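# Move the white-capped square bottle from fridge to workbench

## Task

Remove the square bottle that has a white cap from the refrigerator (its left door is already held open by a latch) and set it upright on the workbench. Nothing else in the refrigerator may be moved out of place. The task fails if the bottle is lying down or standing at a tilt.

## Robot and tools

ROBOT. A LinearBot: a base that can drive in any direction, with a column about 1.7 m high. A carriage rides up and down it (lift_m, 0 to 1 m) and holds two identical arms, left and right. Each arm has joints 1 to 6 and a two-finger gripper. Arm bases sit about 0.57 m + lift_m above the floor, and carriage parts hang about 0.15 m lower than that. A hand reaches 0.78 m from its shoulder but only about 0.38 m below its arm base. A hand is about 0.16 m long and 0.1 m wide (0.14 m open). The wrist camera sticks out 0.11 m to one side. Fingertips are about 5 mm thick and 2 cm wide. Parked joints 1 to 6 are 0, 0.05, 0.05, 1.45, 0, 0; parked, the robot is about 0.85 m wide and 0.65 m long.

CAMERAS. carriage_camera is fixed, facing forward and about 20 degrees down. left_wrist_camera and right_wrist_camera look out past the fingertips. Images are 672x504 pixels.

FRAMES. All positions are in metres. Base frame: origin on the floor below the base centre, x forward, y left, z up. left_hand and right_hand are the points midway between each hand's pads, in this frame. quat_wxyz gives the hand's orientation: the hand's z axis runs along the fingers and they open along its y axis. An upright hand with joints 1, 5 and 6 at 0 reads (1, 0, 0, 0). base_odometry is in the odometry frame (the base frame at the scene's start). It counts wheel turns only, so slip shows up as travel. Its heading is in rad, positive to the left, -3.142 to 3.142.

move. One action per call. It takes optional base, joints, speeds, min_time_s and cameras.
- base: a single object with exactly one key. Each key is a relative offset from where the base last measured itself in this scene, not a pose. translate_m: forward positive, -2 to 2 m. strafe_m: left positive, -2 to 2 m. rotate_rad: counter-clockwise positive, -6.3 to 6.3 rad.
- joints: one flat object covering both arms and the lift, keyed by name. Every value is an absolute target. lift_m is 0 to 1 m.
- Arm joints (the same for left_ and right_):
  - joint1_rad, -2.617 to 3.054: turns the arm about the vertical; 0 points forward, positive turns left.
  - joint2_rad, 0 to 3.141: shoulder. 0 puts the upper arm back and level, 1.57 upright, 3.14 forward and level.
  - joint3_rad, 0 to 3.141: elbow, 0 folded, 3.14 straight.
  - joint4_rad, -1.57 to 1.57: wrist pitch; positive lifts the fingertips.
  - joint5_rad, -1.57 to 1.57: wrist yaw; positive swings the fingertips RIGHT.
  - joint6_rad, -2.094 to 2.094: roll about the finger direction; positive is clockwise seen from the forearm.
  - gripper_m, 0 to 0.093 m: pad gap.
- Done tolerances: lift 0.004, joint1 0.02, joint2 0.105, joint3 0.06, joint4 0.04, joint5 0.025, joint6 0.02, gripper 0.004.
- speeds: caps for this action only. translate_m and strafe_m 0.02 to 0.5 m/s, rotate_rad 0.05 to 1.57 rad/s, lift_m 0.08 to 0.25 m/s. The highest value is the default.
- min_time_s, 0.1 to 8: the shortest time any arm or gripper motion may take. Use it for smoother, straighter arm paths.
- No action runs past 15 s, and base moves time out at 14 s.
- Omitted joints may still be pushing toward their previous target.
- An unknown key makes the call invalid, and later calls still run. An out-of-range value gets the call refused. After a refusal, or a stop that interrupts the call, the remaining move, wait and finished_scene calls in that reply are skipped.
- cameras: a list of camera names or ["all"]. Omitted or null means all; [] means none.

wait: seconds (0 to 10). It commands nothing and returns state and images.
zoom_image: camera plus region [x0, y0, x1, y1] in that image's pixels, from the top-left, at most 504 by 504. It works only on cameras present in the latest images.
read_manual: section "licences". Returns licence text only.
finished_scene: scene = this scene's number. It is final, so the goal must hold with the robot idle.

RESULTS.
- The "move" line reads done, or the worst status seen. "pictures" lists the cameras in image order.
- base_status and joint_status hold one word per motion:
  - done: for the base, the wheels turned the full amount.
  - off_target: came to rest short and may still push.
  - contact_stop or time_out: the target is dropped and the joint holds where it is.
  - not_followed: a self-collision check withheld the arm targets; the gripper still acts.
  - limit_stop_at_motor_heat: caused by heat; resend the target.
- on_its_own lists uncommanded behaviour; there "held at" is a target, not a reading.
- motor_effort is in percent of maximum, positive toward larger joint values, with the peak in brackets. It is noisy and biased. If lift effort keeps dropping while the lift goes down, a hand or its load is resting on something.
- Joint torques are listed per arm joint. Joints 1 to 3 wrap at ±28 N m.
- A MOTOR HOT line appears at 75 °C. At 100 °C an OVER-TEMPERATURE FAULT lets that arm and its gripper go limp for 30 to 60 s or more.

GRIPPER. Gripping a hard part, the reading is up to 5 mm less than the part's width. Closed on nothing it reads 0 to 0.002. For full force, aim about 5 mm below the first-touch reading, but less deep for soft or round objects. To release, send a target well above the reading.

CAUTIONS.
- Hand readings are often too high, especially at long reach. A level hand holding 1 kg sags 7 to 25 cm, and a fully stretched arm may not lift it.
- Friction can leave joints short of or past their targets. Moves of 0.1 m or more may bow about 2 cm off a straight path unless min_time_s is set.
- Arms have no contact stop. A blocked arm keeps pressing and springs forward when freed.
- A base stop may come late or not at all. The base ignores arm contact and can shove loose furniture.
- To free a pinned base, drive about 0.2 m back the way you came, repeating if needed. Raise the lift to free a resting carriage.
- Never reverse under a table edge until the column hits it.
- Tipping risk rises with a high carriage, outstretched or loaded arms, pushing or pulling, and sudden stops. Only images reveal a lean.
- Do not let the arms strike or press on each other. To separate withheld arms, send one arm its current readings with joint 1 turned away, then the other arm in a later call.
- Park extended arms while thinking or driving to avoid overheating.
- Do not drop the bottle, release it while it is moving, slam, or knock over other items.
- The scene keeps running while you think, and the robot holds its last command during that time.

Each tool is called after ">>>" by a JSON object that holds its "api" and its "payload", one argument or row to a line.

## Session

>>> {"api": "move", "payload": {

}}

Scene clock: 0.00 s.
Joint torques (N m): no reading
base_odometry: x=+0.000 y=+0.000 heading=+0.000
base_status: not commanded
joint_positions: lift_m=+0.300 left_joint1_rad=-0.009 left_joint2_rad=+0.041 left_joint3_rad=+0.063 left_joint4_rad=+1.426 left_joint5_rad=-0.048 left_joint6_rad=+0.016 left_gripper_m=+0.09396 right_joint1_rad=-0.005 right_joint2_rad=+0.049 right_joint3_rad=+0.049 right_joint4_rad=+1.428 right_joint5_rad=-0.037 right_joint6_rad=+0.004 right_gripper_m=+0.09396
joint_status: not commanded
motor_effort: lift_m=+24 drive_wheels=+0
left_hand: x=+0.2631 y=+0.3097 z=+1.2857 quat_wxyz=(+0.998, -0.023, +0.062, +0.005) (m; base frame)
right_hand: x=+0.2693 y=-0.2956 z=+1.2820 quat_wxyz=(+0.997, -0.018, +0.072, +0.000) (m; base frame)
pictures: carriage_camera, left_wrist_camera, right_wrist_camera

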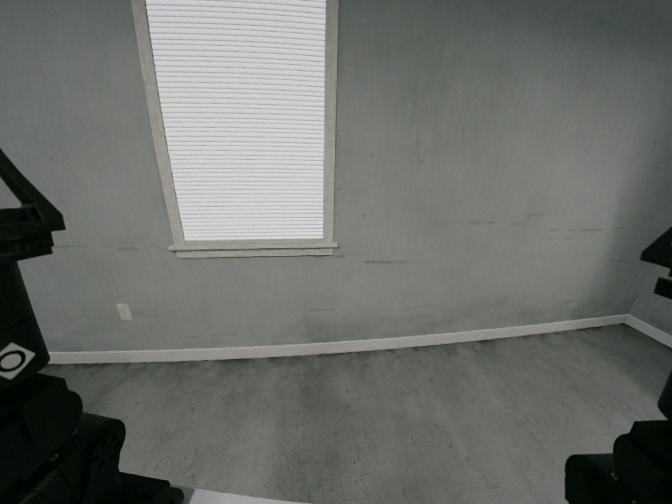

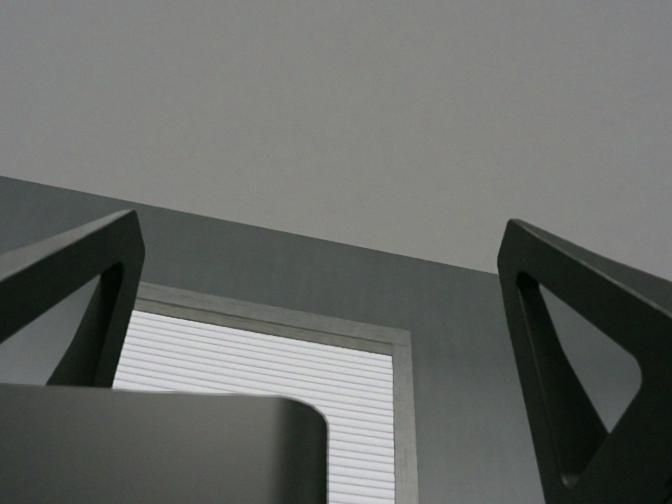

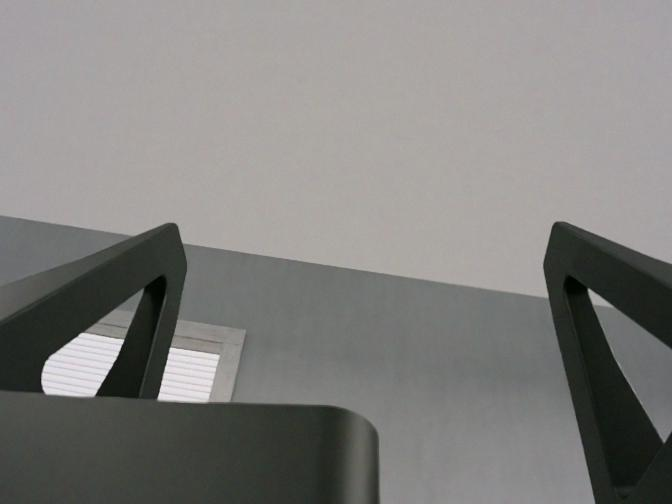

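>>> {"api": "move", "payload": {
  "base": {"rotate_rad": 1.4},
  "cameras": ["carriage_camera"]
}}

>>> {"api": "move", "payload": {
  "base": {"rotate_rad": 1.4},
  "cameras": ["carriage_camera"]
}}

>>> {"api": "move", "payload": {
  "base": {"rotate_rad": 1.4},
  "cameras": ["carriage_camera"]
}}

Scene clock: 11.60 s.
Joint torques (N m): left_arm=[0.29 3.86 4.81 -0.08 0 0.01] | right_arm=[0.06 3.15 6.16 -0.15 0 -0.15]
move: done
base_odometry: x=+0.000 y=+0.000 heading=+1.400
base_status: done
joint_positions: lift_m=+0.300 left_joint1_rad=-0.009 left_joint2_rad=+0.041 left_joint3_rad=+0.063 left_joint4_rad=+1.425 left_joint5_rad=-0.048 left_joint6_rad=+0.016 left_gripper_m=+0.09397 right_joint1_rad=-0.005 right_joint2_rad=+0.049 right_joint3_rad=+0.049 right_joint4_rad=+1.426 right_joint5_rad=-0.037 right_joint6_rad=+0.004 right_gripper_m=+0.09397
joint_status: not commanded
motor_effort: lift_m=+24(24) drive_wheels=+5(12)
left_hand: x=+0.2633 y=+0.3097 z=+1.2857 quat_wxyz=(+0.998, -0.023, +0.062, +0.005) (m; base frame)
right_hand: x=+0.2700 y=-0.2956 z=+1.2819 quat_wxyz=(+0.997, -0.018, +0.073, +0.000) (m; base frame)
pictures: carriage_camera

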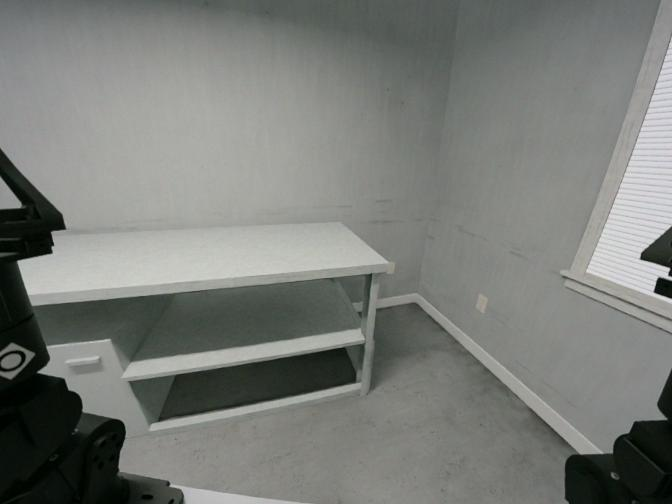

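Scene clock: 14.53 s.
Joint torques (N m): left_arm=[0.35 3.89 4.83 -0.08 0 0.01] | right_arm=[0.05 3.17 6.16 -0.13 0.01 -0.15]
move: done
base_odometry: x=+0.000 y=+0.000 heading=+2.800
base_status: done
joint_positions: lift_m=+0.300 left_joint1_rad=-0.009 left_joint2_rad=+0.041 left_joint3_rad=+0.063 left_joint4_rad=+1.424 left_joint5_rad=-0.048 left_joint6_rad=+0.016 left_gripper_m=+0.09397 right_joint1_rad=-0.005 right_joint2_rad=+0.049 right_joint3_rad=+0.049 right_joint4_rad=+1.424 right_joint5_rad=-0.037 right_joint6_rad=+0.004 right_gripper_m=+0.09397
joint_status: not commanded
motor_effort: lift_m=+24(24) drive_wheels=+4(13)
left_hand: x=+0.2634 y=+0.3097 z=+1.2857 quat_wxyz=(+0.998, -0.023, +0.063, +0.005) (m; base frame)
right_hand: x=+0.2703 y=-0.2956 z=+1.2818 quat_wxyz=(+0.997, -0.018, +0.074, +0.001) (m; base frame)
pictures: carriage_camera

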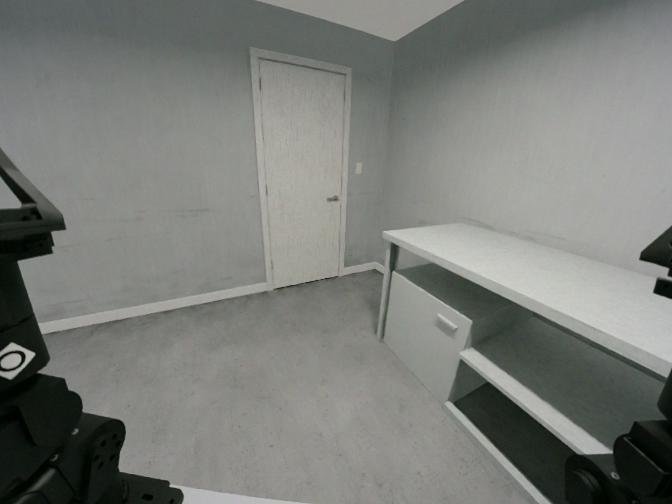

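Scene clock: 17.47 s.
Joint torques (N m): left_arm=[0.35 3.88 4.81 -0.08 0 0.01] | right_arm=[0.05 3.17 6.17 -0.12 0.01 -0.16]
move: done
base_odometry: x=+0.000 y=+0.000 heading=-2.084
base_status: done
joint_positions: lift_m=+0.300 left_joint1_rad=-0.009 left_joint2_rad=+0.041 left_joint3_rad=+0.063 left_joint4_rad=+1.424 left_joint5_rad=-0.048 left_joint6_rad=+0.016 left_gripper_m=+0.09398 right_joint1_rad=-0.005 right_joint2_rad=+0.049 right_joint3_rad=+0.049 right_joint4_rad=+1.424 right_joint5_rad=-0.037 right_joint6_rad=+0.004 right_gripper_m=+0.09398
joint_status: not commanded
motor_effort: lift_m=+24(24) drive_wheels=+5(14)
left_hand: x=+0.2635 y=+0.3097 z=+1.2857 quat_wxyz=(+0.998, -0.023, +0.063, +0.005) (m; base frame)
right_hand: x=+0.2704 y=-0.2956 z=+1.2818 quat_wxyz=(+0.997, -0.018, +0.074, +0.001) (m; base frame)
pictures: carriage_camera

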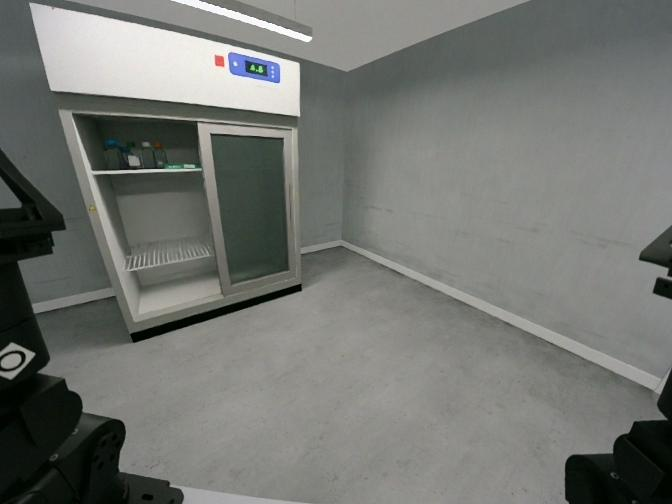

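>>> {"api": "zoom_image", "payload": {
  "camera": "carriage_camera",
  "region": [50, 90, 310, 310]
}}

>>> {"api": "zoom_image", "payload": {
  "camera": "carriage_camera",
  "region": [90, 120, 210, 190]
}}

Scaled by 1.938 from the camera's 672x504 image, which has a finer 960x720 frame.

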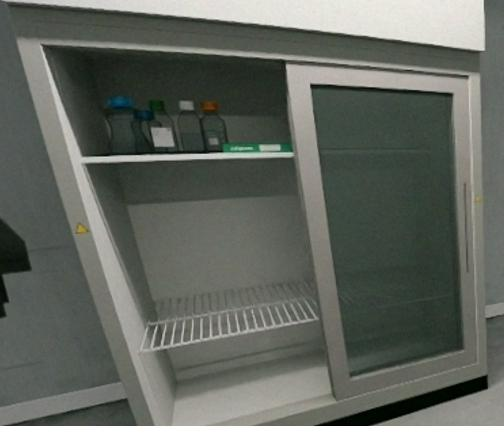

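Scaled by 4.200 from the camera's 672x504 image, which has a finer 960x720 frame.

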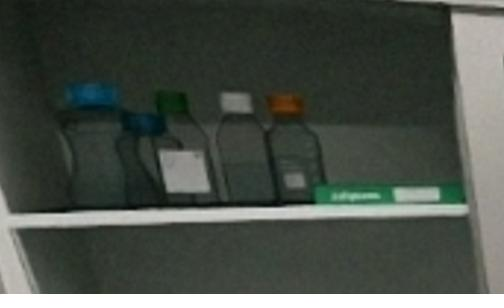

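>>> {"api": "move", "payload": {
  "base": {"rotate_rad": 0.674},
  "joints": {"lift_m": 0.45},
  "cameras": ["carriage_camera"]
}}

>>> {"api": "move", "payload": {
  "base": {"translate_m": 1.0},
  "cameras": ["carriage_camera"]
}}

>>> {"api": "zoom_image", "payload": {
  "camera": "carriage_camera",
  "region": [150, 100, 500, 350]
}}

Scene clock: 129.70 s.
Joint torques (N m): left_arm=[0.34 3.88 4.79 -0.06 0 0] | right_arm=[0.03 3.18 6.17 -0.14 0 -0.15]
move: done
base_odometry: x=+0.000 y=+0.000 heading=-1.410
base_status: done
joint_positions: lift_m=+0.450 left_joint1_rad=-0.009 left_joint2_rad=+0.041 left_joint3_rad=+0.063 left_joint4_rad=+1.424 left_joint5_rad=-0.048 left_joint6_rad=+0.016 left_gripper_m=+0.09398 right_joint1_rad=-0.005 right_joint2_rad=+0.049 right_joint3_rad=+0.049 right_joint4_rad=+1.425 right_joint5_rad=-0.037 right_joint6_rad=+0.004 right_gripper_m=+0.09398
joint_status: all done
motor_effort: lift_m=+26(32) drive_wheels=+5(13)
left_hand: x=+0.2636 y=+0.3097 z=+1.4355 quat_wxyz=(+0.998, -0.023, +0.063, +0.005) (m; base frame)
right_hand: x=+0.2701 y=-0.2956 z=+1.4317 quat_wxyz=(+0.997, -0.018, +0.073, +0.000) (m; base frame)
pictures: carriage_camera
camera_calibration:
carriage_camera: T_world_to_cam=[[0.0454457, -0.998547, 0.0289474, -0.0436498], [-0.353787, -0.0431872, -0.934329, 1.36885], [0.934221, 0.03222, -0.355235, 0.389864], [0, 0, 0, 1]] pos_world=[0.122044, 0.00296896, 1.41871]

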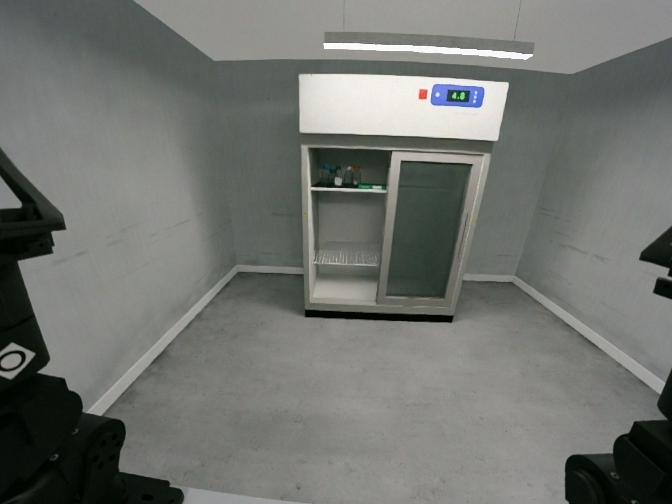

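Scene clock: 134.07 s.
Joint torques (N m): left_arm=[0.32 3.89 4.78 -0.06 0 0] | right_arm=[0.06 3.12 6.16 -0.14 0.01 -0.16]
move: done
base_odometry: x=+0.161 y=-0.987 heading=-1.410
base_status: done
joint_positions: lift_m=+0.450 left_joint1_rad=-0.009 left_joint2_rad=+0.041 left_joint3_rad=+0.063 left_joint4_rad=+1.423 left_joint5_rad=-0.048 left_joint6_rad=+0.016 left_gripper_m=+0.09398 right_joint1_rad=-0.005 right_joint2_rad=+0.049 right_joint3_rad=+0.049 right_joint4_rad=+1.425 right_joint5_rad=-0.037 right_joint6_rad=+0.004 right_gripper_m=+0.09398
joint_status: not commanded
motor_effort: lift_m=+26(26) drive_wheels=-6(18)
left_hand: x=+0.2638 y=+0.3097 z=+1.4355 quat_wxyz=(+0.998, -0.023, +0.063, +0.005) (m; base frame)
right_hand: x=+0.2701 y=-0.2956 z=+1.4317 quat_wxyz=(+0.997, -0.018, +0.073, +0.000) (m; base frame)
pictures: carriage_camera
camera_calibration:
carriage_camera: T_world_to_cam=[[0.0454457, -0.998547, 0.0289474, -0.0436498], [-0.353787, -0.0431872, -0.934329, 1.36885], [0.934221, 0.03222, -0.355235, 0.389864], [0, 0, 0, 1]] pos_world=[0.122044, 0.00296896, 1.41871]

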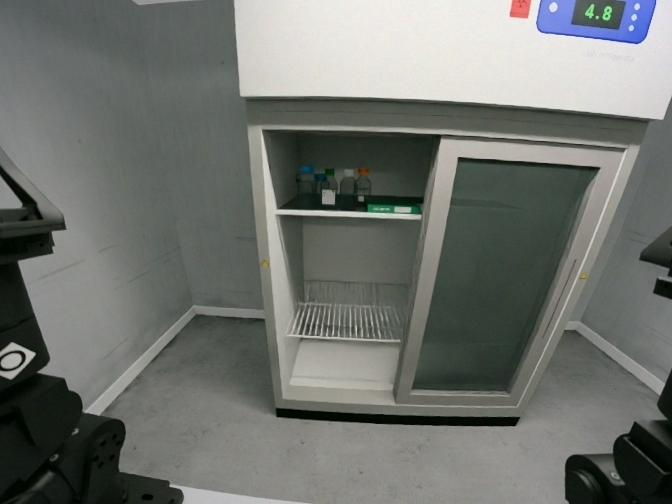

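Scaled by 1.440 from the camera's 672x504 image, which has a finer 960x720 frame.

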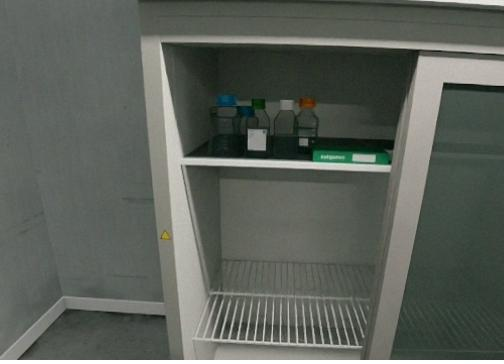

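>>> {"api": "move", "payload": {
  "base": {"strafe_m": -0.31},
  "joints": {"lift_m": 0.46, "left_joint1_rad": 0.0, "left_joint2_rad": 1.7, "left_joint3_rad": 1.2, "left_joint4_rad": 0.5, "left_joint5_rad": 0.0, "left_joint6_rad": 0.0, "left_gripper_m": 0.093},
  "min_time_s": 2.0,
  "cameras": ["carriage_camera", "left_wrist_camera"]
}}

>>> {"api": "zoom_image", "payload": {
  "camera": "carriage_camera",
  "region": [170, 110, 330, 230]
}}

Scene clock: 195.97 s.
Joint torques (N m): left_arm=[0.87 -8.76 8.68 2.16 0.06 -0.1] | right_arm=[0.03 3.17 6.19 -0.15 0.01 -0.15]
move: done
base_odometry: x=-0.145 y=-1.037 heading=-1.409
base_status: done
joint_positions: lift_m=+0.460 left_joint1_rad=-0.006 left_joint2_rad=+1.696 left_joint3_rad=+1.168 left_joint4_rad=+0.507 left_joint5_rad=-0.009 left_joint6_rad=+0.009 left_gripper_m=+0.09315 right_joint1_rad=-0.005 right_joint2_rad=+0.049 right_joint3_rad=+0.049 right_joint4_rad=+1.426 right_joint5_rad=-0.037 right_joint6_rad=+0.004 right_gripper_m=+0.09398
joint_status: all done
motor_effort: lift_m=+25(30) drive_wheels=-1(13)
left_hand: x=+0.7735 y=+0.2999 z=+1.3107 quat_wxyz=(+0.699, +0.002, +0.715, +0.004) (m; base frame)
right_hand: x=+0.2700 y=-0.2955 z=+1.4418 quat_wxyz=(+0.997, -0.018, +0.073, +0.001) (m; base frame)
pictures: carriage_camera, left_wrist_camera
camera_calibration:
carriage_camera: T_world_to_cam=[[0.0454457, -0.998547, 0.0289474, -0.0439407], [-0.353787, -0.0431872, -0.934329, 1.37824], [0.934221, 0.03222, -0.355235, 0.393434], [0, 0, 0, 1]] pos_world=[0.122044, 0.00296896, 1.42876]
left_wrist_camera: T_world_to_cam=[[0.0082097, -0.999713, 0.0225195, 0.2627], [-0.623666, -0.0227225, -0.781361, 1.51271], [0.781648, -0.00762988, -0.623673, 0.338469], [0, 0, 0, 1]] pos_world=[0.676705, 0.29958, 1.38715]

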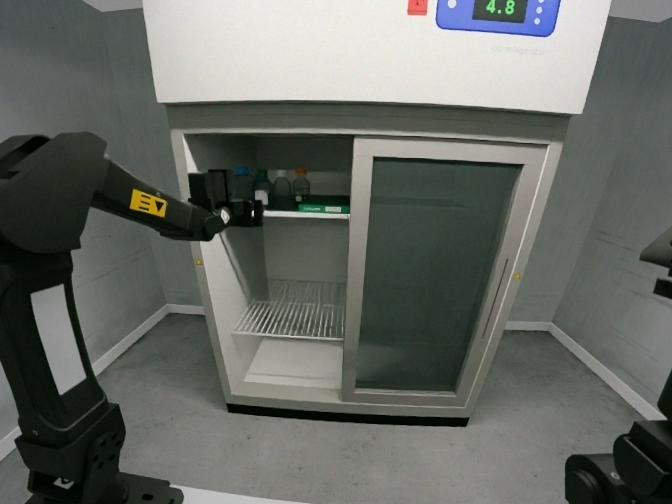

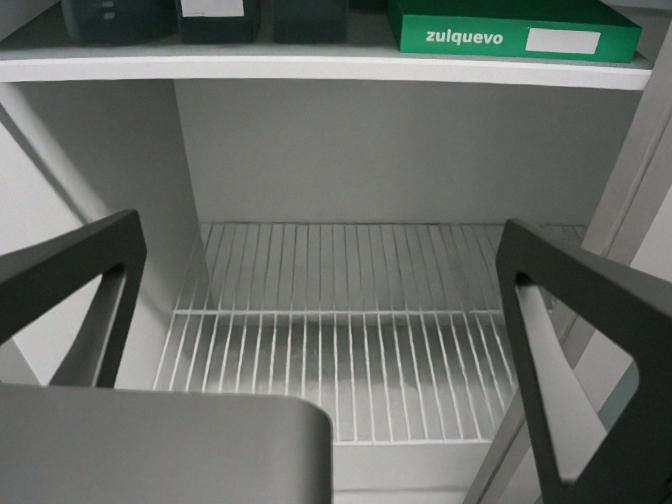

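Scaled by 3.150 from the camera's 672x504 image, which has a finer 960x720 frame.

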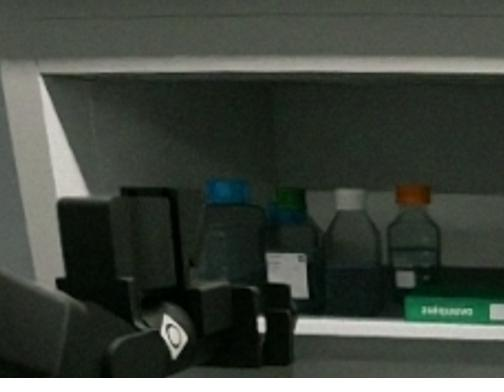

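>>> {"api": "move", "payload": {
  "base": {"translate_m": 0.2},
  "joints": {"left_joint4_rad": 0.9},
  "min_time_s": 1.0,
  "cameras": ["carriage_camera", "left_wrist_camera"]
}}

>>> {"api": "zoom_image", "payload": {
  "camera": "carriage_camera",
  "region": [160, 100, 330, 230]
}}

Scene clock: 247.13 s.
Joint torques (N m): left_arm=[0.83 -8.42 8.46 2.12 0.06 -0.1] | right_arm=[0.02 3.17 6.16 -0.14 0.01 -0.15]
move: done
base_odometry: x=-0.113 y=-1.234 heading=-1.410
base_status: done
joint_positions: lift_m=+0.460 left_joint1_rad=-0.006 left_joint2_rad=+1.697 left_joint3_rad=+1.169 left_joint4_rad=+0.887 left_joint5_rad=-0.009 left_joint6_rad=+0.009 left_gripper_m=+0.09315 right_joint1_rad=-0.005 right_joint2_rad=+0.049 right_joint3_rad=+0.049 right_joint4_rad=+1.425 right_joint5_rad=-0.037 right_joint6_rad=+0.004 right_gripper_m=+0.09398
joint_status: all done
motor_effort: lift_m=+25(25) drive_wheels=-3(13)
left_hand: x=+0.7580 y=+0.3000 z=+1.4025 quat_wxyz=(+0.822, +0.001, +0.569, +0.004) (m; base frame)
right_hand: x=+0.2701 y=-0.2955 z=+1.4417 quat_wxyz=(+0.997, -0.018, +0.073, +0.001) (m; base frame)
pictures: carriage_camera, left_wrist_camera
camera_calibration:
carriage_camera: T_world_to_cam=[[0.0454457, -0.998547, 0.0289474, -0.0439407], [-0.353787, -0.0431872, -0.934329, 1.37824], [0.934221, 0.03222, -0.355235, 0.393434], [0, 0, 0, 1]] pos_world=[0.122044, 0.00296896, 1.42876]
left_wrist_camera: T_world_to_cam=[[-0.001313, -0.999646, 0.0265625, 0.262381], [-0.28869, -0.0250527, -0.957095, 1.56806], [0.957422, -0.00892501, -0.288555, -0.195093], [0, 0, 0, 1]] pos_world=[0.639814, 0.299832, 1.43752]

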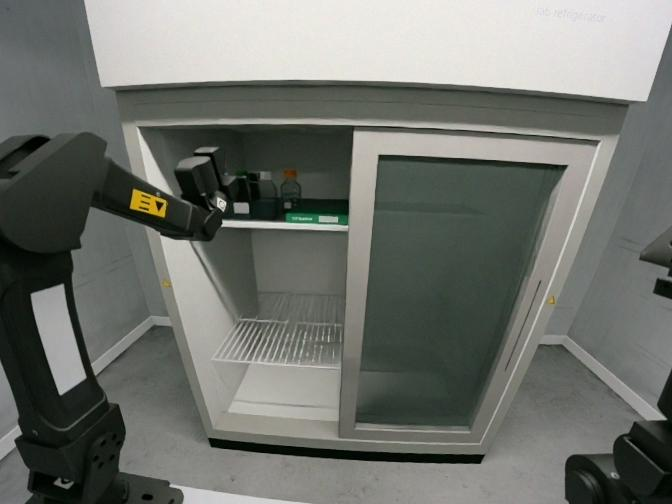

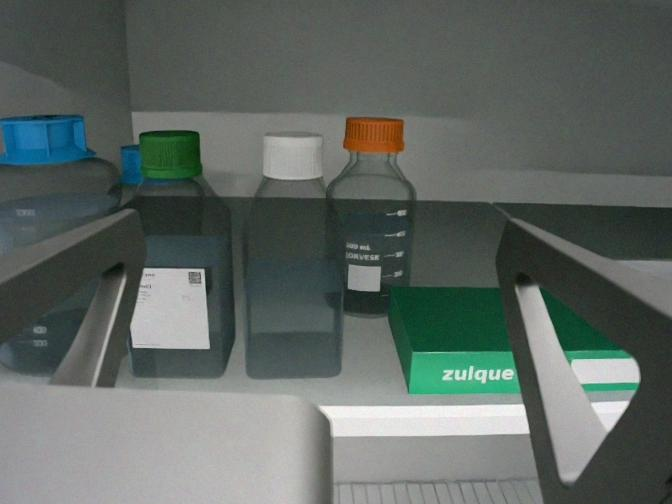

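Scaled by 2.965 from the camera's 672x504 image, which has a finer 960x720 frame.

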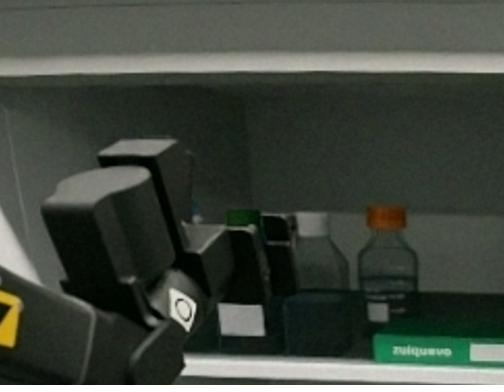

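>>> {"api": "move", "payload": {
  "base": {"strafe_m": 0.031},
  "joints": {"lift_m": 0.472, "left_joint4_rad": 0.79, "left_gripper_m": 0.08},
  "min_time_s": 0.8,
  "cameras": []
}}

>>> {"api": "move", "payload": {
  "base": {"translate_m": 0.13},
  "speeds": {"translate_m": 0.15},
  "cameras": ["carriage_camera", "left_wrist_camera"]
}}

>>> {"api": "zoom_image", "payload": {
  "camera": "carriage_camera",
  "region": [150, 90, 330, 230]
}}

Scene clock: 344.60 s.
Joint torques (N m): left_arm=[0.46 -9.07 7.83 2.05 0.04 -0.09] | right_arm=[0.01 3.17 6.19 -0.14 0.01 -0.15]
move: done
base_odometry: x=-0.083 y=-1.230 heading=-1.410
base_status: done
joint_positions: lift_m=+0.472 left_joint1_rad=-0.001 left_joint2_rad=+1.700 left_joint3_rad=+1.176 left_joint4_rad=+0.798 left_joint5_rad=-0.007 left_joint6_rad=+0.009 left_gripper_m=+0.08014 right_joint1_rad=-0.005 right_joint2_rad=+0.049 right_joint3_rad=+0.049 right_joint4_rad=+1.425 right_joint5_rad=-0.037 right_joint6_rad=+0.004 right_gripper_m=+0.09398
joint_status: all done
motor_effort: lift_m=+25(30) drive_wheels=-2(9)
left_hand: x=+0.7658 y=+0.3021 z=+1.3954 quat_wxyz=(+0.797, +0.000, +0.604, +0.005) (m; base frame)
right_hand: x=+0.2701 y=-0.2956 z=+1.4537 quat_wxyz=(+0.997, -0.018, +0.073, +0.000) (m; base frame)
pictures: none
No camera images: "cameras" was empty.

Scene clock: 346.43 s.
Joint torques (N m): left_arm=[0.49 -9.03 7.76 2.07 0.04 -0.09] | right_arm=[0.05 3.14 6.13 -0.16 0.01 -0.15]
move: done
base_odometry: x=-0.061 y=-1.358 heading=-1.410
base_status: done
joint_positions: lift_m=+0.472 left_joint1_rad=-0.001 left_joint2_rad=+1.700 left_joint3_rad=+1.176 left_joint4_rad=+0.792 left_joint5_rad=-0.007 left_joint6_rad=+0.009 left_gripper_m=+0.08014 right_joint1_rad=-0.005 right_joint2_rad=+0.049 right_joint3_rad=+0.049 right_joint4_rad=+1.426 right_joint5_rad=-0.037 right_joint6_rad=+0.004 right_gripper_m=+0.09398
joint_status: not commanded
motor_effort: lift_m=+25(26) drive_wheels=-3(10)
left_hand: x=+0.7663 y=+0.3021 z=+1.3938 quat_wxyz=(+0.795, +0.000, +0.606, +0.005) (m; base frame)
right_hand: x=+0.2700 y=-0.2956 z=+1.4537 quat_wxyz=(+0.997, -0.018, +0.073, +0.000) (m; base frame)
pictures: carriage_camera, left_wrist_camera
camera_calibration:
carriage_camera: T_world_to_cam=[[0.0454457, -0.998547, 0.0289474, -0.0442871], [-0.353787, -0.0431872, -0.934329, 1.38942], [0.934221, 0.03222, -0.355235, 0.397686], [0, 0, 0, 1]] pos_world=[0.122044, 0.00296896, 1.44073]
left_wrist_camera: T_world_to_cam=[[0.00383291, -0.999667, 0.025514, 0.26221], [-0.374914, -0.0250897, -0.92672, 1.58595], [0.927052, -0.00601352, -0.374886, -0.0627091], [0, 0, 0, 1]] pos_world=[0.651726, 0.301537, 1.43953]

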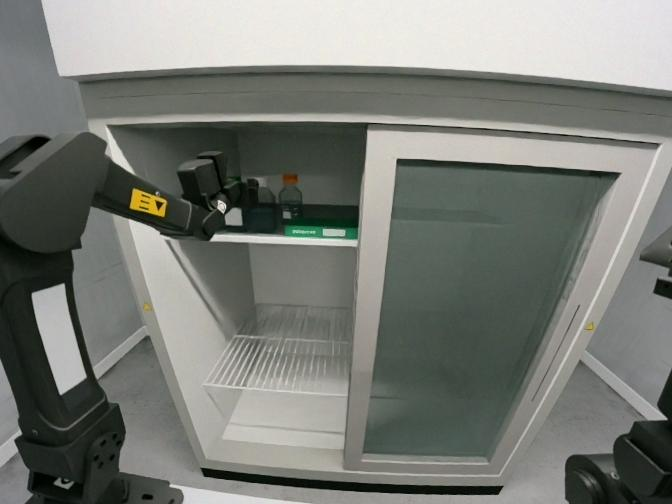

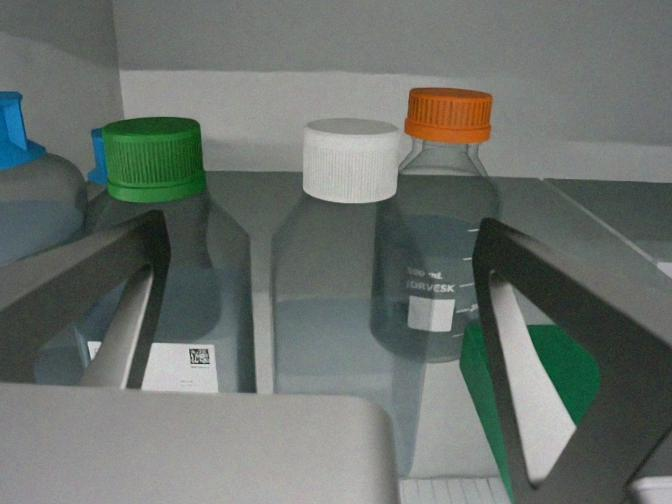

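Scaled by 2.800 from the camera's 672x504 image, which has a finer 960x720 frame.

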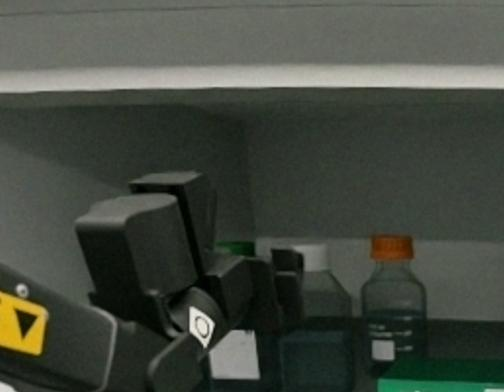

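>>> {"api": "move", "payload": {
  "base": {"strafe_m": -0.008},
  "joints": {"lift_m": 0.465, "left_gripper_m": 0.072},
  "cameras": []
}}

>>> {"api": "move", "payload": {
  "base": {"translate_m": 0.07},
  "speeds": {"translate_m": 0.12},
  "cameras": ["carriage_camera", "left_wrist_camera"]
}}

>>> {"api": "zoom_image", "payload": {
  "camera": "carriage_camera",
  "region": [150, 100, 300, 220]
}}

Scene clock: 395.50 s.
Joint torques (N m): left_arm=[0.44 -9.35 7.68 2.14 0.02 -0.09] | right_arm=[0.08 3.18 6.16 -0.14 0 -0.15]
move: done
base_odometry: x=-0.069 y=-1.359 heading=-1.409
base_status: done
joint_positions: lift_m=+0.465 left_joint1_rad=-0.001 left_joint2_rad=+1.703 left_joint3_rad=+1.178 left_joint4_rad=+0.787 left_joint5_rad=-0.006 left_joint6_rad=+0.008 left_gripper_m=+0.07215 right_joint1_rad=-0.005 right_joint2_rad=+0.049 right_joint3_rad=+0.049 right_joint4_rad=+1.426 right_joint5_rad=-0.037 right_joint6_rad=+0.004 right_gripper_m=+0.09398
joint_status: all done
motor_effort: lift_m=+21(22) drive_wheels=+6(8)
left_hand: x=+0.7674 y=+0.3019 z=+1.3854 quat_wxyz=(+0.793, +0.001, +0.609, +0.004) (m; base frame)
right_hand: x=+0.2700 y=-0.2956 z=+1.4473 quat_wxyz=(+0.997, -0.018, +0.073, +0.000) (m; base frame)
pictures: none
No camera images: "cameras" was empty.

Scene clock: 396.83 s.
Joint torques (N m): left_arm=[0.42 -9.37 7.8 2.13 0.01 -0.1] | right_arm=[0.06 3.14 6.17 -0.16 0.01 -0.15]
move: done
base_odometry: x=-0.058 y=-1.428 heading=-1.410
base_status: done
joint_positions: lift_m=+0.465 left_joint1_rad=-0.001 left_joint2_rad=+1.703 left_joint3_rad=+1.178 left_joint4_rad=+0.787 left_joint5_rad=-0.006 left_joint6_rad=+0.008 left_gripper_m=+0.07215 right_joint1_rad=-0.005 right_joint2_rad=+0.049 right_joint3_rad=+0.049 right_joint4_rad=+1.426 right_joint5_rad=-0.037 right_joint6_rad=+0.004 right_gripper_m=+0.09398
joint_status: not commanded
motor_effort: lift_m=+21(21) drive_wheels=-2(10)
left_hand: x=+0.7674 y=+0.3019 z=+1.3854 quat_wxyz=(+0.793, +0.001, +0.609, +0.004) (m; base frame)
right_hand: x=+0.2698 y=-0.2956 z=+1.4473 quat_wxyz=(+0.997, -0.018, +0.073, +0.000) (m; base frame)
pictures: carriage_camera, left_wrist_camera
camera_calibration:
carriage_camera: T_world_to_cam=[[0.0454457, -0.998547, 0.0289474, -0.0440999], [-0.353787, -0.0431872, -0.934329, 1.38338], [0.934221, 0.03222, -0.355235, 0.395389], [0, 0, 0, 1]] pos_world=[0.122044, 0.00296896, 1.43426]
left_wrist_camera: T_world_to_cam=[[0.00279448, -0.99967, 0.025552, 0.262969], [-0.380944, -0.0246896, -0.924268, 1.57961], [0.924594, -0.00715105, -0.380887, -0.056373], [0, 0, 0, 1]] pos_world=[0.653132, 0.301479, 1.4318]

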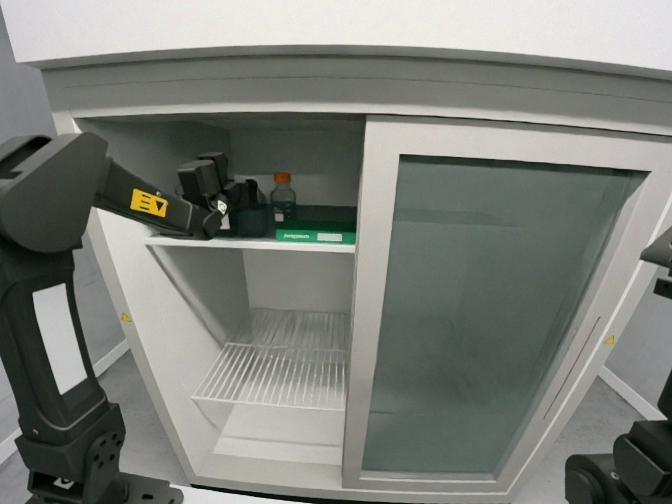

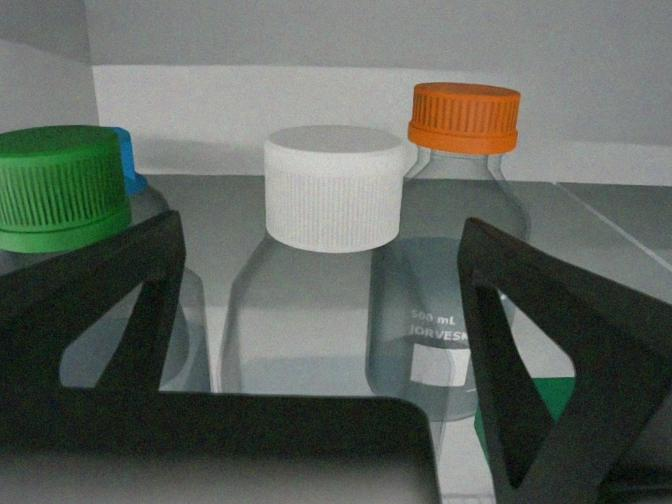

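Scaled by 3.360 from the camera's 672x504 image, which has a finer 960x720 frame.

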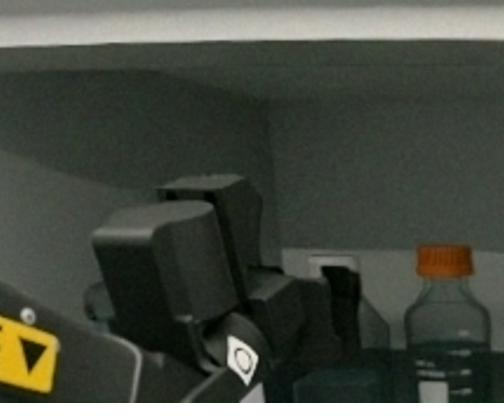

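>>> {"api": "move", "payload": {
  "joints": {"lift_m": 0.505, "left_joint4_rad": 0.66},
  "min_time_s": 0.6,
  "cameras": ["left_wrist_camera"]
}}

>>> {"api": "zoom_image", "payload": {
  "camera": "left_wrist_camera",
  "region": [90, 0, 594, 504]
}}

Scene clock: 431.07 s.
Joint torques (N m): left_arm=[0.47 -9.54 7.56 2.13 0.02 -0.09] | right_arm=[0.08 3.17 6.17 -0.16 0 -0.15]
move: done
base_odometry: x=-0.058 y=-1.428 heading=-1.410
base_status: not commanded
joint_positions: lift_m=+0.505 left_joint1_rad=-0.001 left_joint2_rad=+1.705 left_joint3_rad=+1.182 left_joint4_rad=+0.668 left_joint5_rad=-0.006 left_joint6_rad=+0.008 left_gripper_m=+0.07215 right_joint1_rad=-0.005 right_joint2_rad=+0.049 right_joint3_rad=+0.049 right_joint4_rad=+1.426 right_joint5_rad=-0.037 right_joint6_rad=+0.004 right_gripper_m=+0.09398
joint_status: all done
motor_effort: lift_m=+25(32) drive_wheels=+3(4)
left_hand: x=+0.7736 y=+0.3019 z=+1.3975 quat_wxyz=(+0.756, +0.001, +0.654, +0.004) (m; base frame)
right_hand: x=+0.2698 y=-0.2956 z=+1.4868 quat_wxyz=(+0.997, -0.018, +0.073, +0.000) (m; base frame)
pictures: left_wrist_camera
camera_calibration:
left_wrist_camera: T_world_to_cam=[[0.0057319, -0.999674, 0.0248839, 0.261295], [-0.485665, -0.0245353, -0.873801, 1.60364], [0.874126, -0.00707668, -0.485647, 0.127885], [0, 0, 0, 1]] pos_world=[0.665547, 0.301461, 1.45687]

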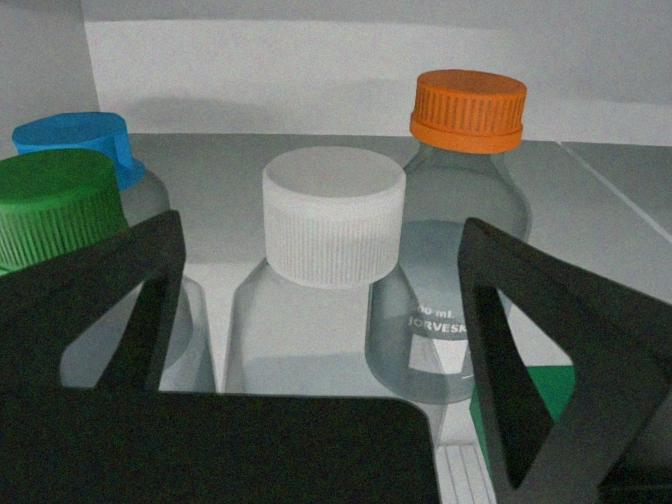

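Scaled by 1.000.

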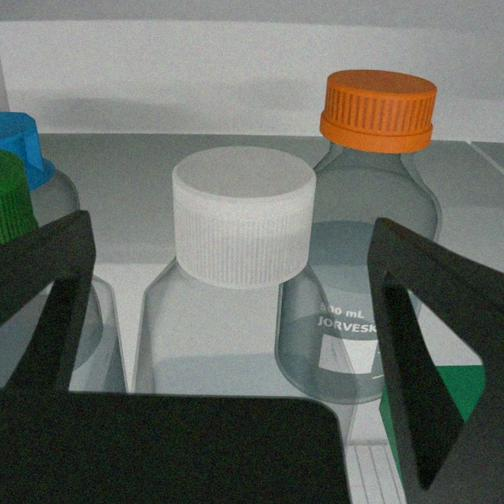

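>>> {"api": "move", "payload": {
  "base": {"translate_m": 0.041},
  "joints": {"lift_m": 0.502},
  "speeds": {"translate_m": 0.1},
  "cameras": ["left_wrist_camera"]
}}

>>> {"api": "move", "payload": {
  "joints": {"left_gripper_m": 0.05},
  "min_time_s": 0.6,
  "cameras": ["carriage_camera", "left_wrist_camera"]
}}

Scene clock: 448.07 s.
Joint torques (N m): left_arm=[0.44 -9.52 7.71 2.21 0.03 -0.09] | right_arm=[0.06 3.12 6.17 -0.16 0 -0.15]
move: done
base_odometry: x=-0.052 y=-1.469 heading=-1.410
base_status: done
joint_positions: lift_m=+0.502 left_joint1_rad=-0.001 left_joint2_rad=+1.705 left_joint3_rad=+1.182 left_joint4_rad=+0.660 left_joint5_rad=-0.006 left_joint6_rad=+0.008 left_gripper_m=+0.07215 right_joint1_rad=-0.005 right_joint2_rad=+0.049 right_joint3_rad=+0.049 right_joint4_rad=+1.426 right_joint5_rad=-0.037 right_joint6_rad=+0.004 right_gripper_m=+0.09398
joint_status: all done
motor_effort: lift_m=+21(21) drive_wheels=-3(11)
left_hand: x=+0.7739 y=+0.3019 z=+1.3932 quat_wxyz=(+0.754, +0.001, +0.657, +0.004) (m; base frame)
right_hand: x=+0.2699 y=-0.2956 z=+1.4843 quat_wxyz=(+0.997, -0.018, +0.073, +0.000) (m; base frame)
pictures: left_wrist_camera
camera_calibration:
left_wrist_camera: T_world_to_cam=[[0.00592154, -0.999674, 0.0248282, 0.261331], [-0.492317, -0.0245255, -0.87007, 1.59995], [0.870396, -0.00707118, -0.492302, 0.137719], [0, 0, 0, 1]] pos_world=[0.666267, 0.301459, 1.45338]

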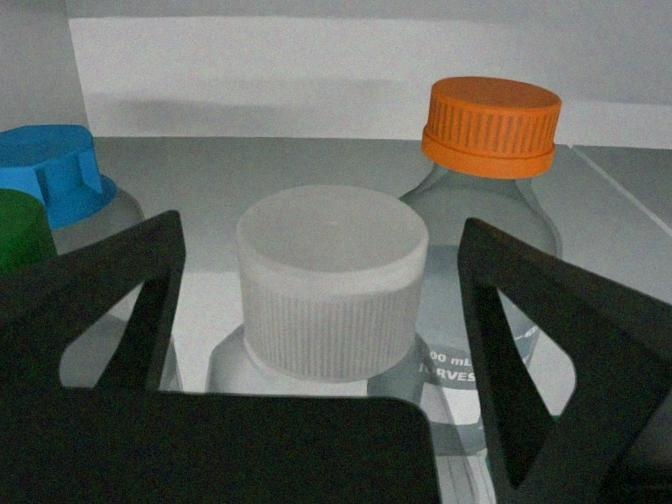

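Scene clock: 448.93 s.
Joint torques (N m): left_arm=[0.44 -9.55 7.54 2.21 0.02 -0.09] | right_arm=[0.08 3.17 6.13 -0.15 0 -0.15]
move: done
base_odometry: x=-0.052 y=-1.469 heading=-1.410
base_status: not commanded
joint_positions: lift_m=+0.502 left_joint1_rad=-0.001 left_joint2_rad=+1.705 left_joint3_rad=+1.182 left_joint4_rad=+0.660 left_joint5_rad=-0.006 left_joint6_rad=+0.008 left_gripper_m=+0.05014 right_joint1_rad=-0.005 right_joint2_rad=+0.049 right_joint3_rad=+0.049 right_joint4_rad=+1.426 right_joint5_rad=-0.037 right_joint6_rad=+0.004 right_gripper_m=+0.09398
joint_status: all done
motor_effort: lift_m=+21(21) drive_wheels=-1(5)
left_hand: x=+0.7739 y=+0.3019 z=+1.3932 quat_wxyz=(+0.754, +0.001, +0.657, +0.004) (m; base frame)
right_hand: x=+0.2699 y=-0.2956 z=+1.4843 quat_wxyz=(+0.997, -0.018, +0.073, +0.000) (m; base frame)
pictures: carriage_camera, left_wrist_camera
camera_calibration:
carriage_camera: T_world_to_cam=[[0.0454457, -0.998547, 0.0289474, -0.0451731], [-0.353787, -0.0431872, -0.934329, 1.41802], [0.934221, 0.03222, -0.355235, 0.408558], [0, 0, 0, 1]] pos_world=[0.122044, 0.00296896, 1.47134]
left_wrist_camera: T_world_to_cam=[[0.00592154, -0.999674, 0.0248282, 0.261331], [-0.492317, -0.0245255, -0.87007, 1.59995], [0.870396, -0.00707118, -0.492302, 0.137719], [0, 0, 0, 1]] pos_world=[0.666267, 0.301459, 1.45338]

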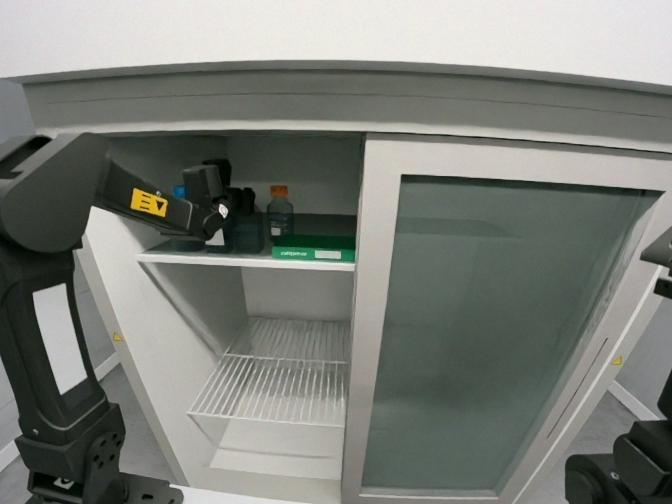

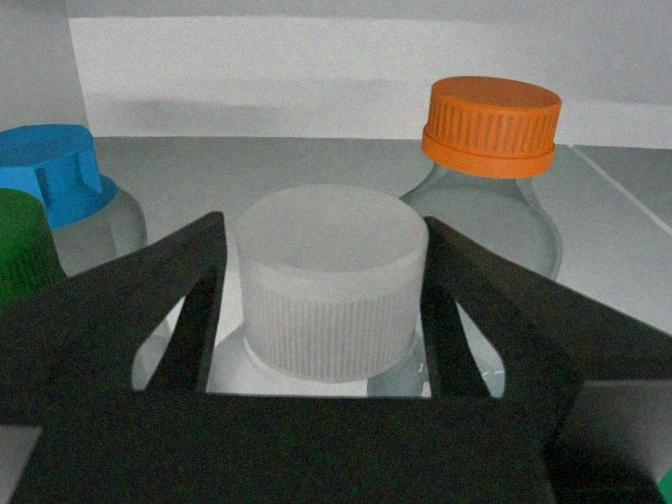

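>>> {"api": "move", "payload": {
  "joints": {"left_gripper_m": 0.034},
  "min_time_s": 1.0,
  "cameras": ["left_wrist_camera"]
}}

>>> {"api": "move", "payload": {
  "joints": {"lift_m": 0.522},
  "speeds": {"lift_m": 0.08},
  "cameras": ["left_wrist_camera", "carriage_camera"]
}}

Scene clock: 463.93 s.
Joint torques (N m): left_arm=[0.47 -9.52 7.56 2.2 -0.02 -0.08] | right_arm=[0.06 3.17 6.17 -0.16 0 -0.15]
move: off_target
base_odometry: x=-0.052 y=-1.469 heading=-1.410
base_status: not commanded
joint_positions: lift_m=+0.502 left_joint1_rad=-0.001 left_joint2_rad=+1.705 left_joint3_rad=+1.182 left_joint4_rad=+0.660 left_joint5_rad=-0.001 left_joint6_rad=+0.008 left_gripper_m=+0.04158 right_joint1_rad=-0.005 right_joint2_rad=+0.049 right_joint3_rad=+0.049 right_joint4_rad=+1.426 right_joint5_rad=-0.037 right_joint6_rad=+0.004 right_gripper_m=+0.09398
joint_status: left_gripper_m off_target (ended at +0.04160, target +0.03400)
motor_effort: lift_m=+21(21) drive_wheels=-1(7)
left_hand: x=+0.7739 y=+0.3012 z=+1.3932 quat_wxyz=(+0.754, +0.003, +0.657, +0.003) (m; base frame)
right_hand: x=+0.2699 y=-0.2956 z=+1.4843 quat_wxyz=(+0.997, -0.018, +0.073, +0.000) (m; base frame)
pictures: left_wrist_camera
camera_calibration:
left_wrist_camera: T_world_to_cam=[[0.0016617, -0.999686, 0.02501, 0.263657], [-0.492416, -0.0225857, -0.870067, 1.59942], [0.870359, -0.0108695, -0.492299, 0.138881], [0, 0, 0, 1]] pos_world=[0.666268, 0.301208, 1.45338]

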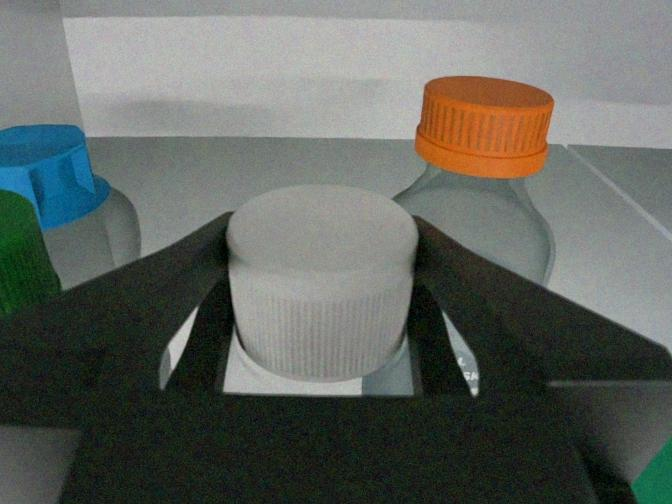

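Scene clock: 464.53 s.
Joint torques (N m): left_arm=[0.43 -10.17 7.58 2.85 -0.02 -0.05] | right_arm=[0.06 3.15 6.16 -0.15 0.01 -0.15]
move: done
base_odometry: x=-0.052 y=-1.469 heading=-1.410
base_status: not commanded
joint_positions: lift_m=+0.522 left_joint1_rad=-0.001 left_joint2_rad=+1.711 left_joint3_rad=+1.182 left_joint4_rad=+0.607 left_joint5_rad=-0.001 left_joint6_rad=+0.007 left_gripper_m=+0.04158 right_joint1_rad=-0.005 right_joint2_rad=+0.049 right_joint3_rad=+0.049 right_joint4_rad=+1.426 right_joint5_rad=-0.037 right_joint6_rad=+0.004 right_gripper_m=+0.09398
joint_status: all done
motor_effort: lift_m=+26(32) drive_wheels=+2(8)
left_hand: x=+0.7767 y=+0.3011 z=+1.3962 quat_wxyz=(+0.734, +0.002, +0.679, +0.002) (m; base frame)
right_hand: x=+0.2699 y=-0.2956 z=+1.5037 quat_wxyz=(+0.997, -0.018, +0.073, +0.000) (m; base frame)
pictures: carriage_camera, left_wrist_camera
camera_calibration:
carriage_camera: T_world_to_cam=[[0.0454457, -0.998547, 0.0289474, -0.0457332], [-0.353787, -0.0431872, -0.934329, 1.4361], [0.934221, 0.03222, -0.355235, 0.415432], [0, 0, 0, 1]] pos_world=[0.122044, 0.00296896, 1.49069]
left_wrist_camera: T_world_to_cam=[[0.00305483, -0.999659, 0.0259199, 0.261213], [-0.543294, -0.02342, -0.839216, 1.60011], [0.839537, -0.0115184, -0.54318, 0.233091], [0, 0, 0, 1]] pos_world=[0.672843, 0.301283, 1.46268]

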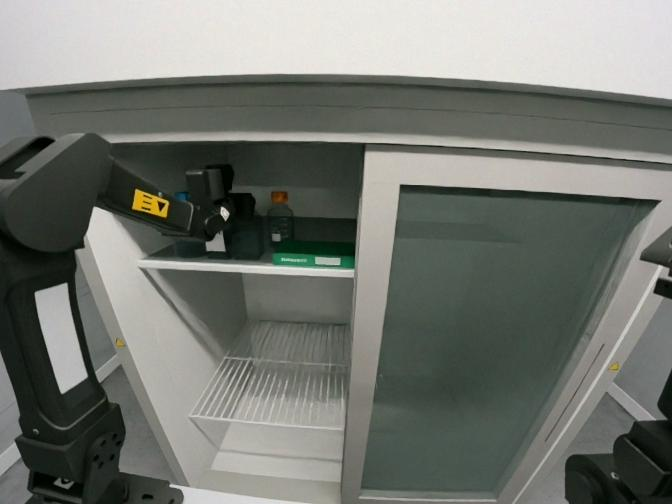

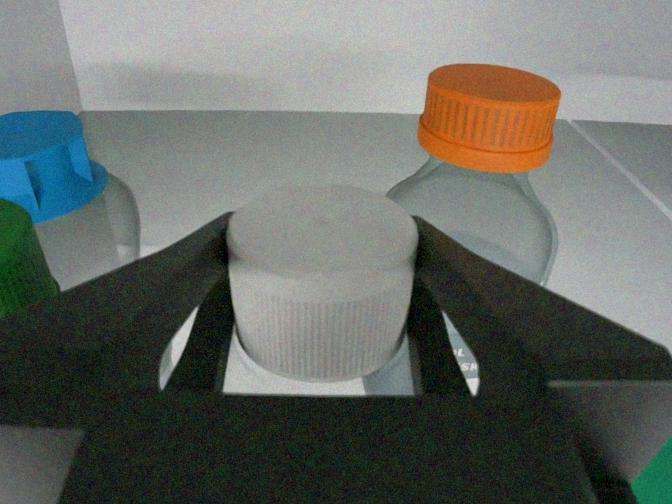

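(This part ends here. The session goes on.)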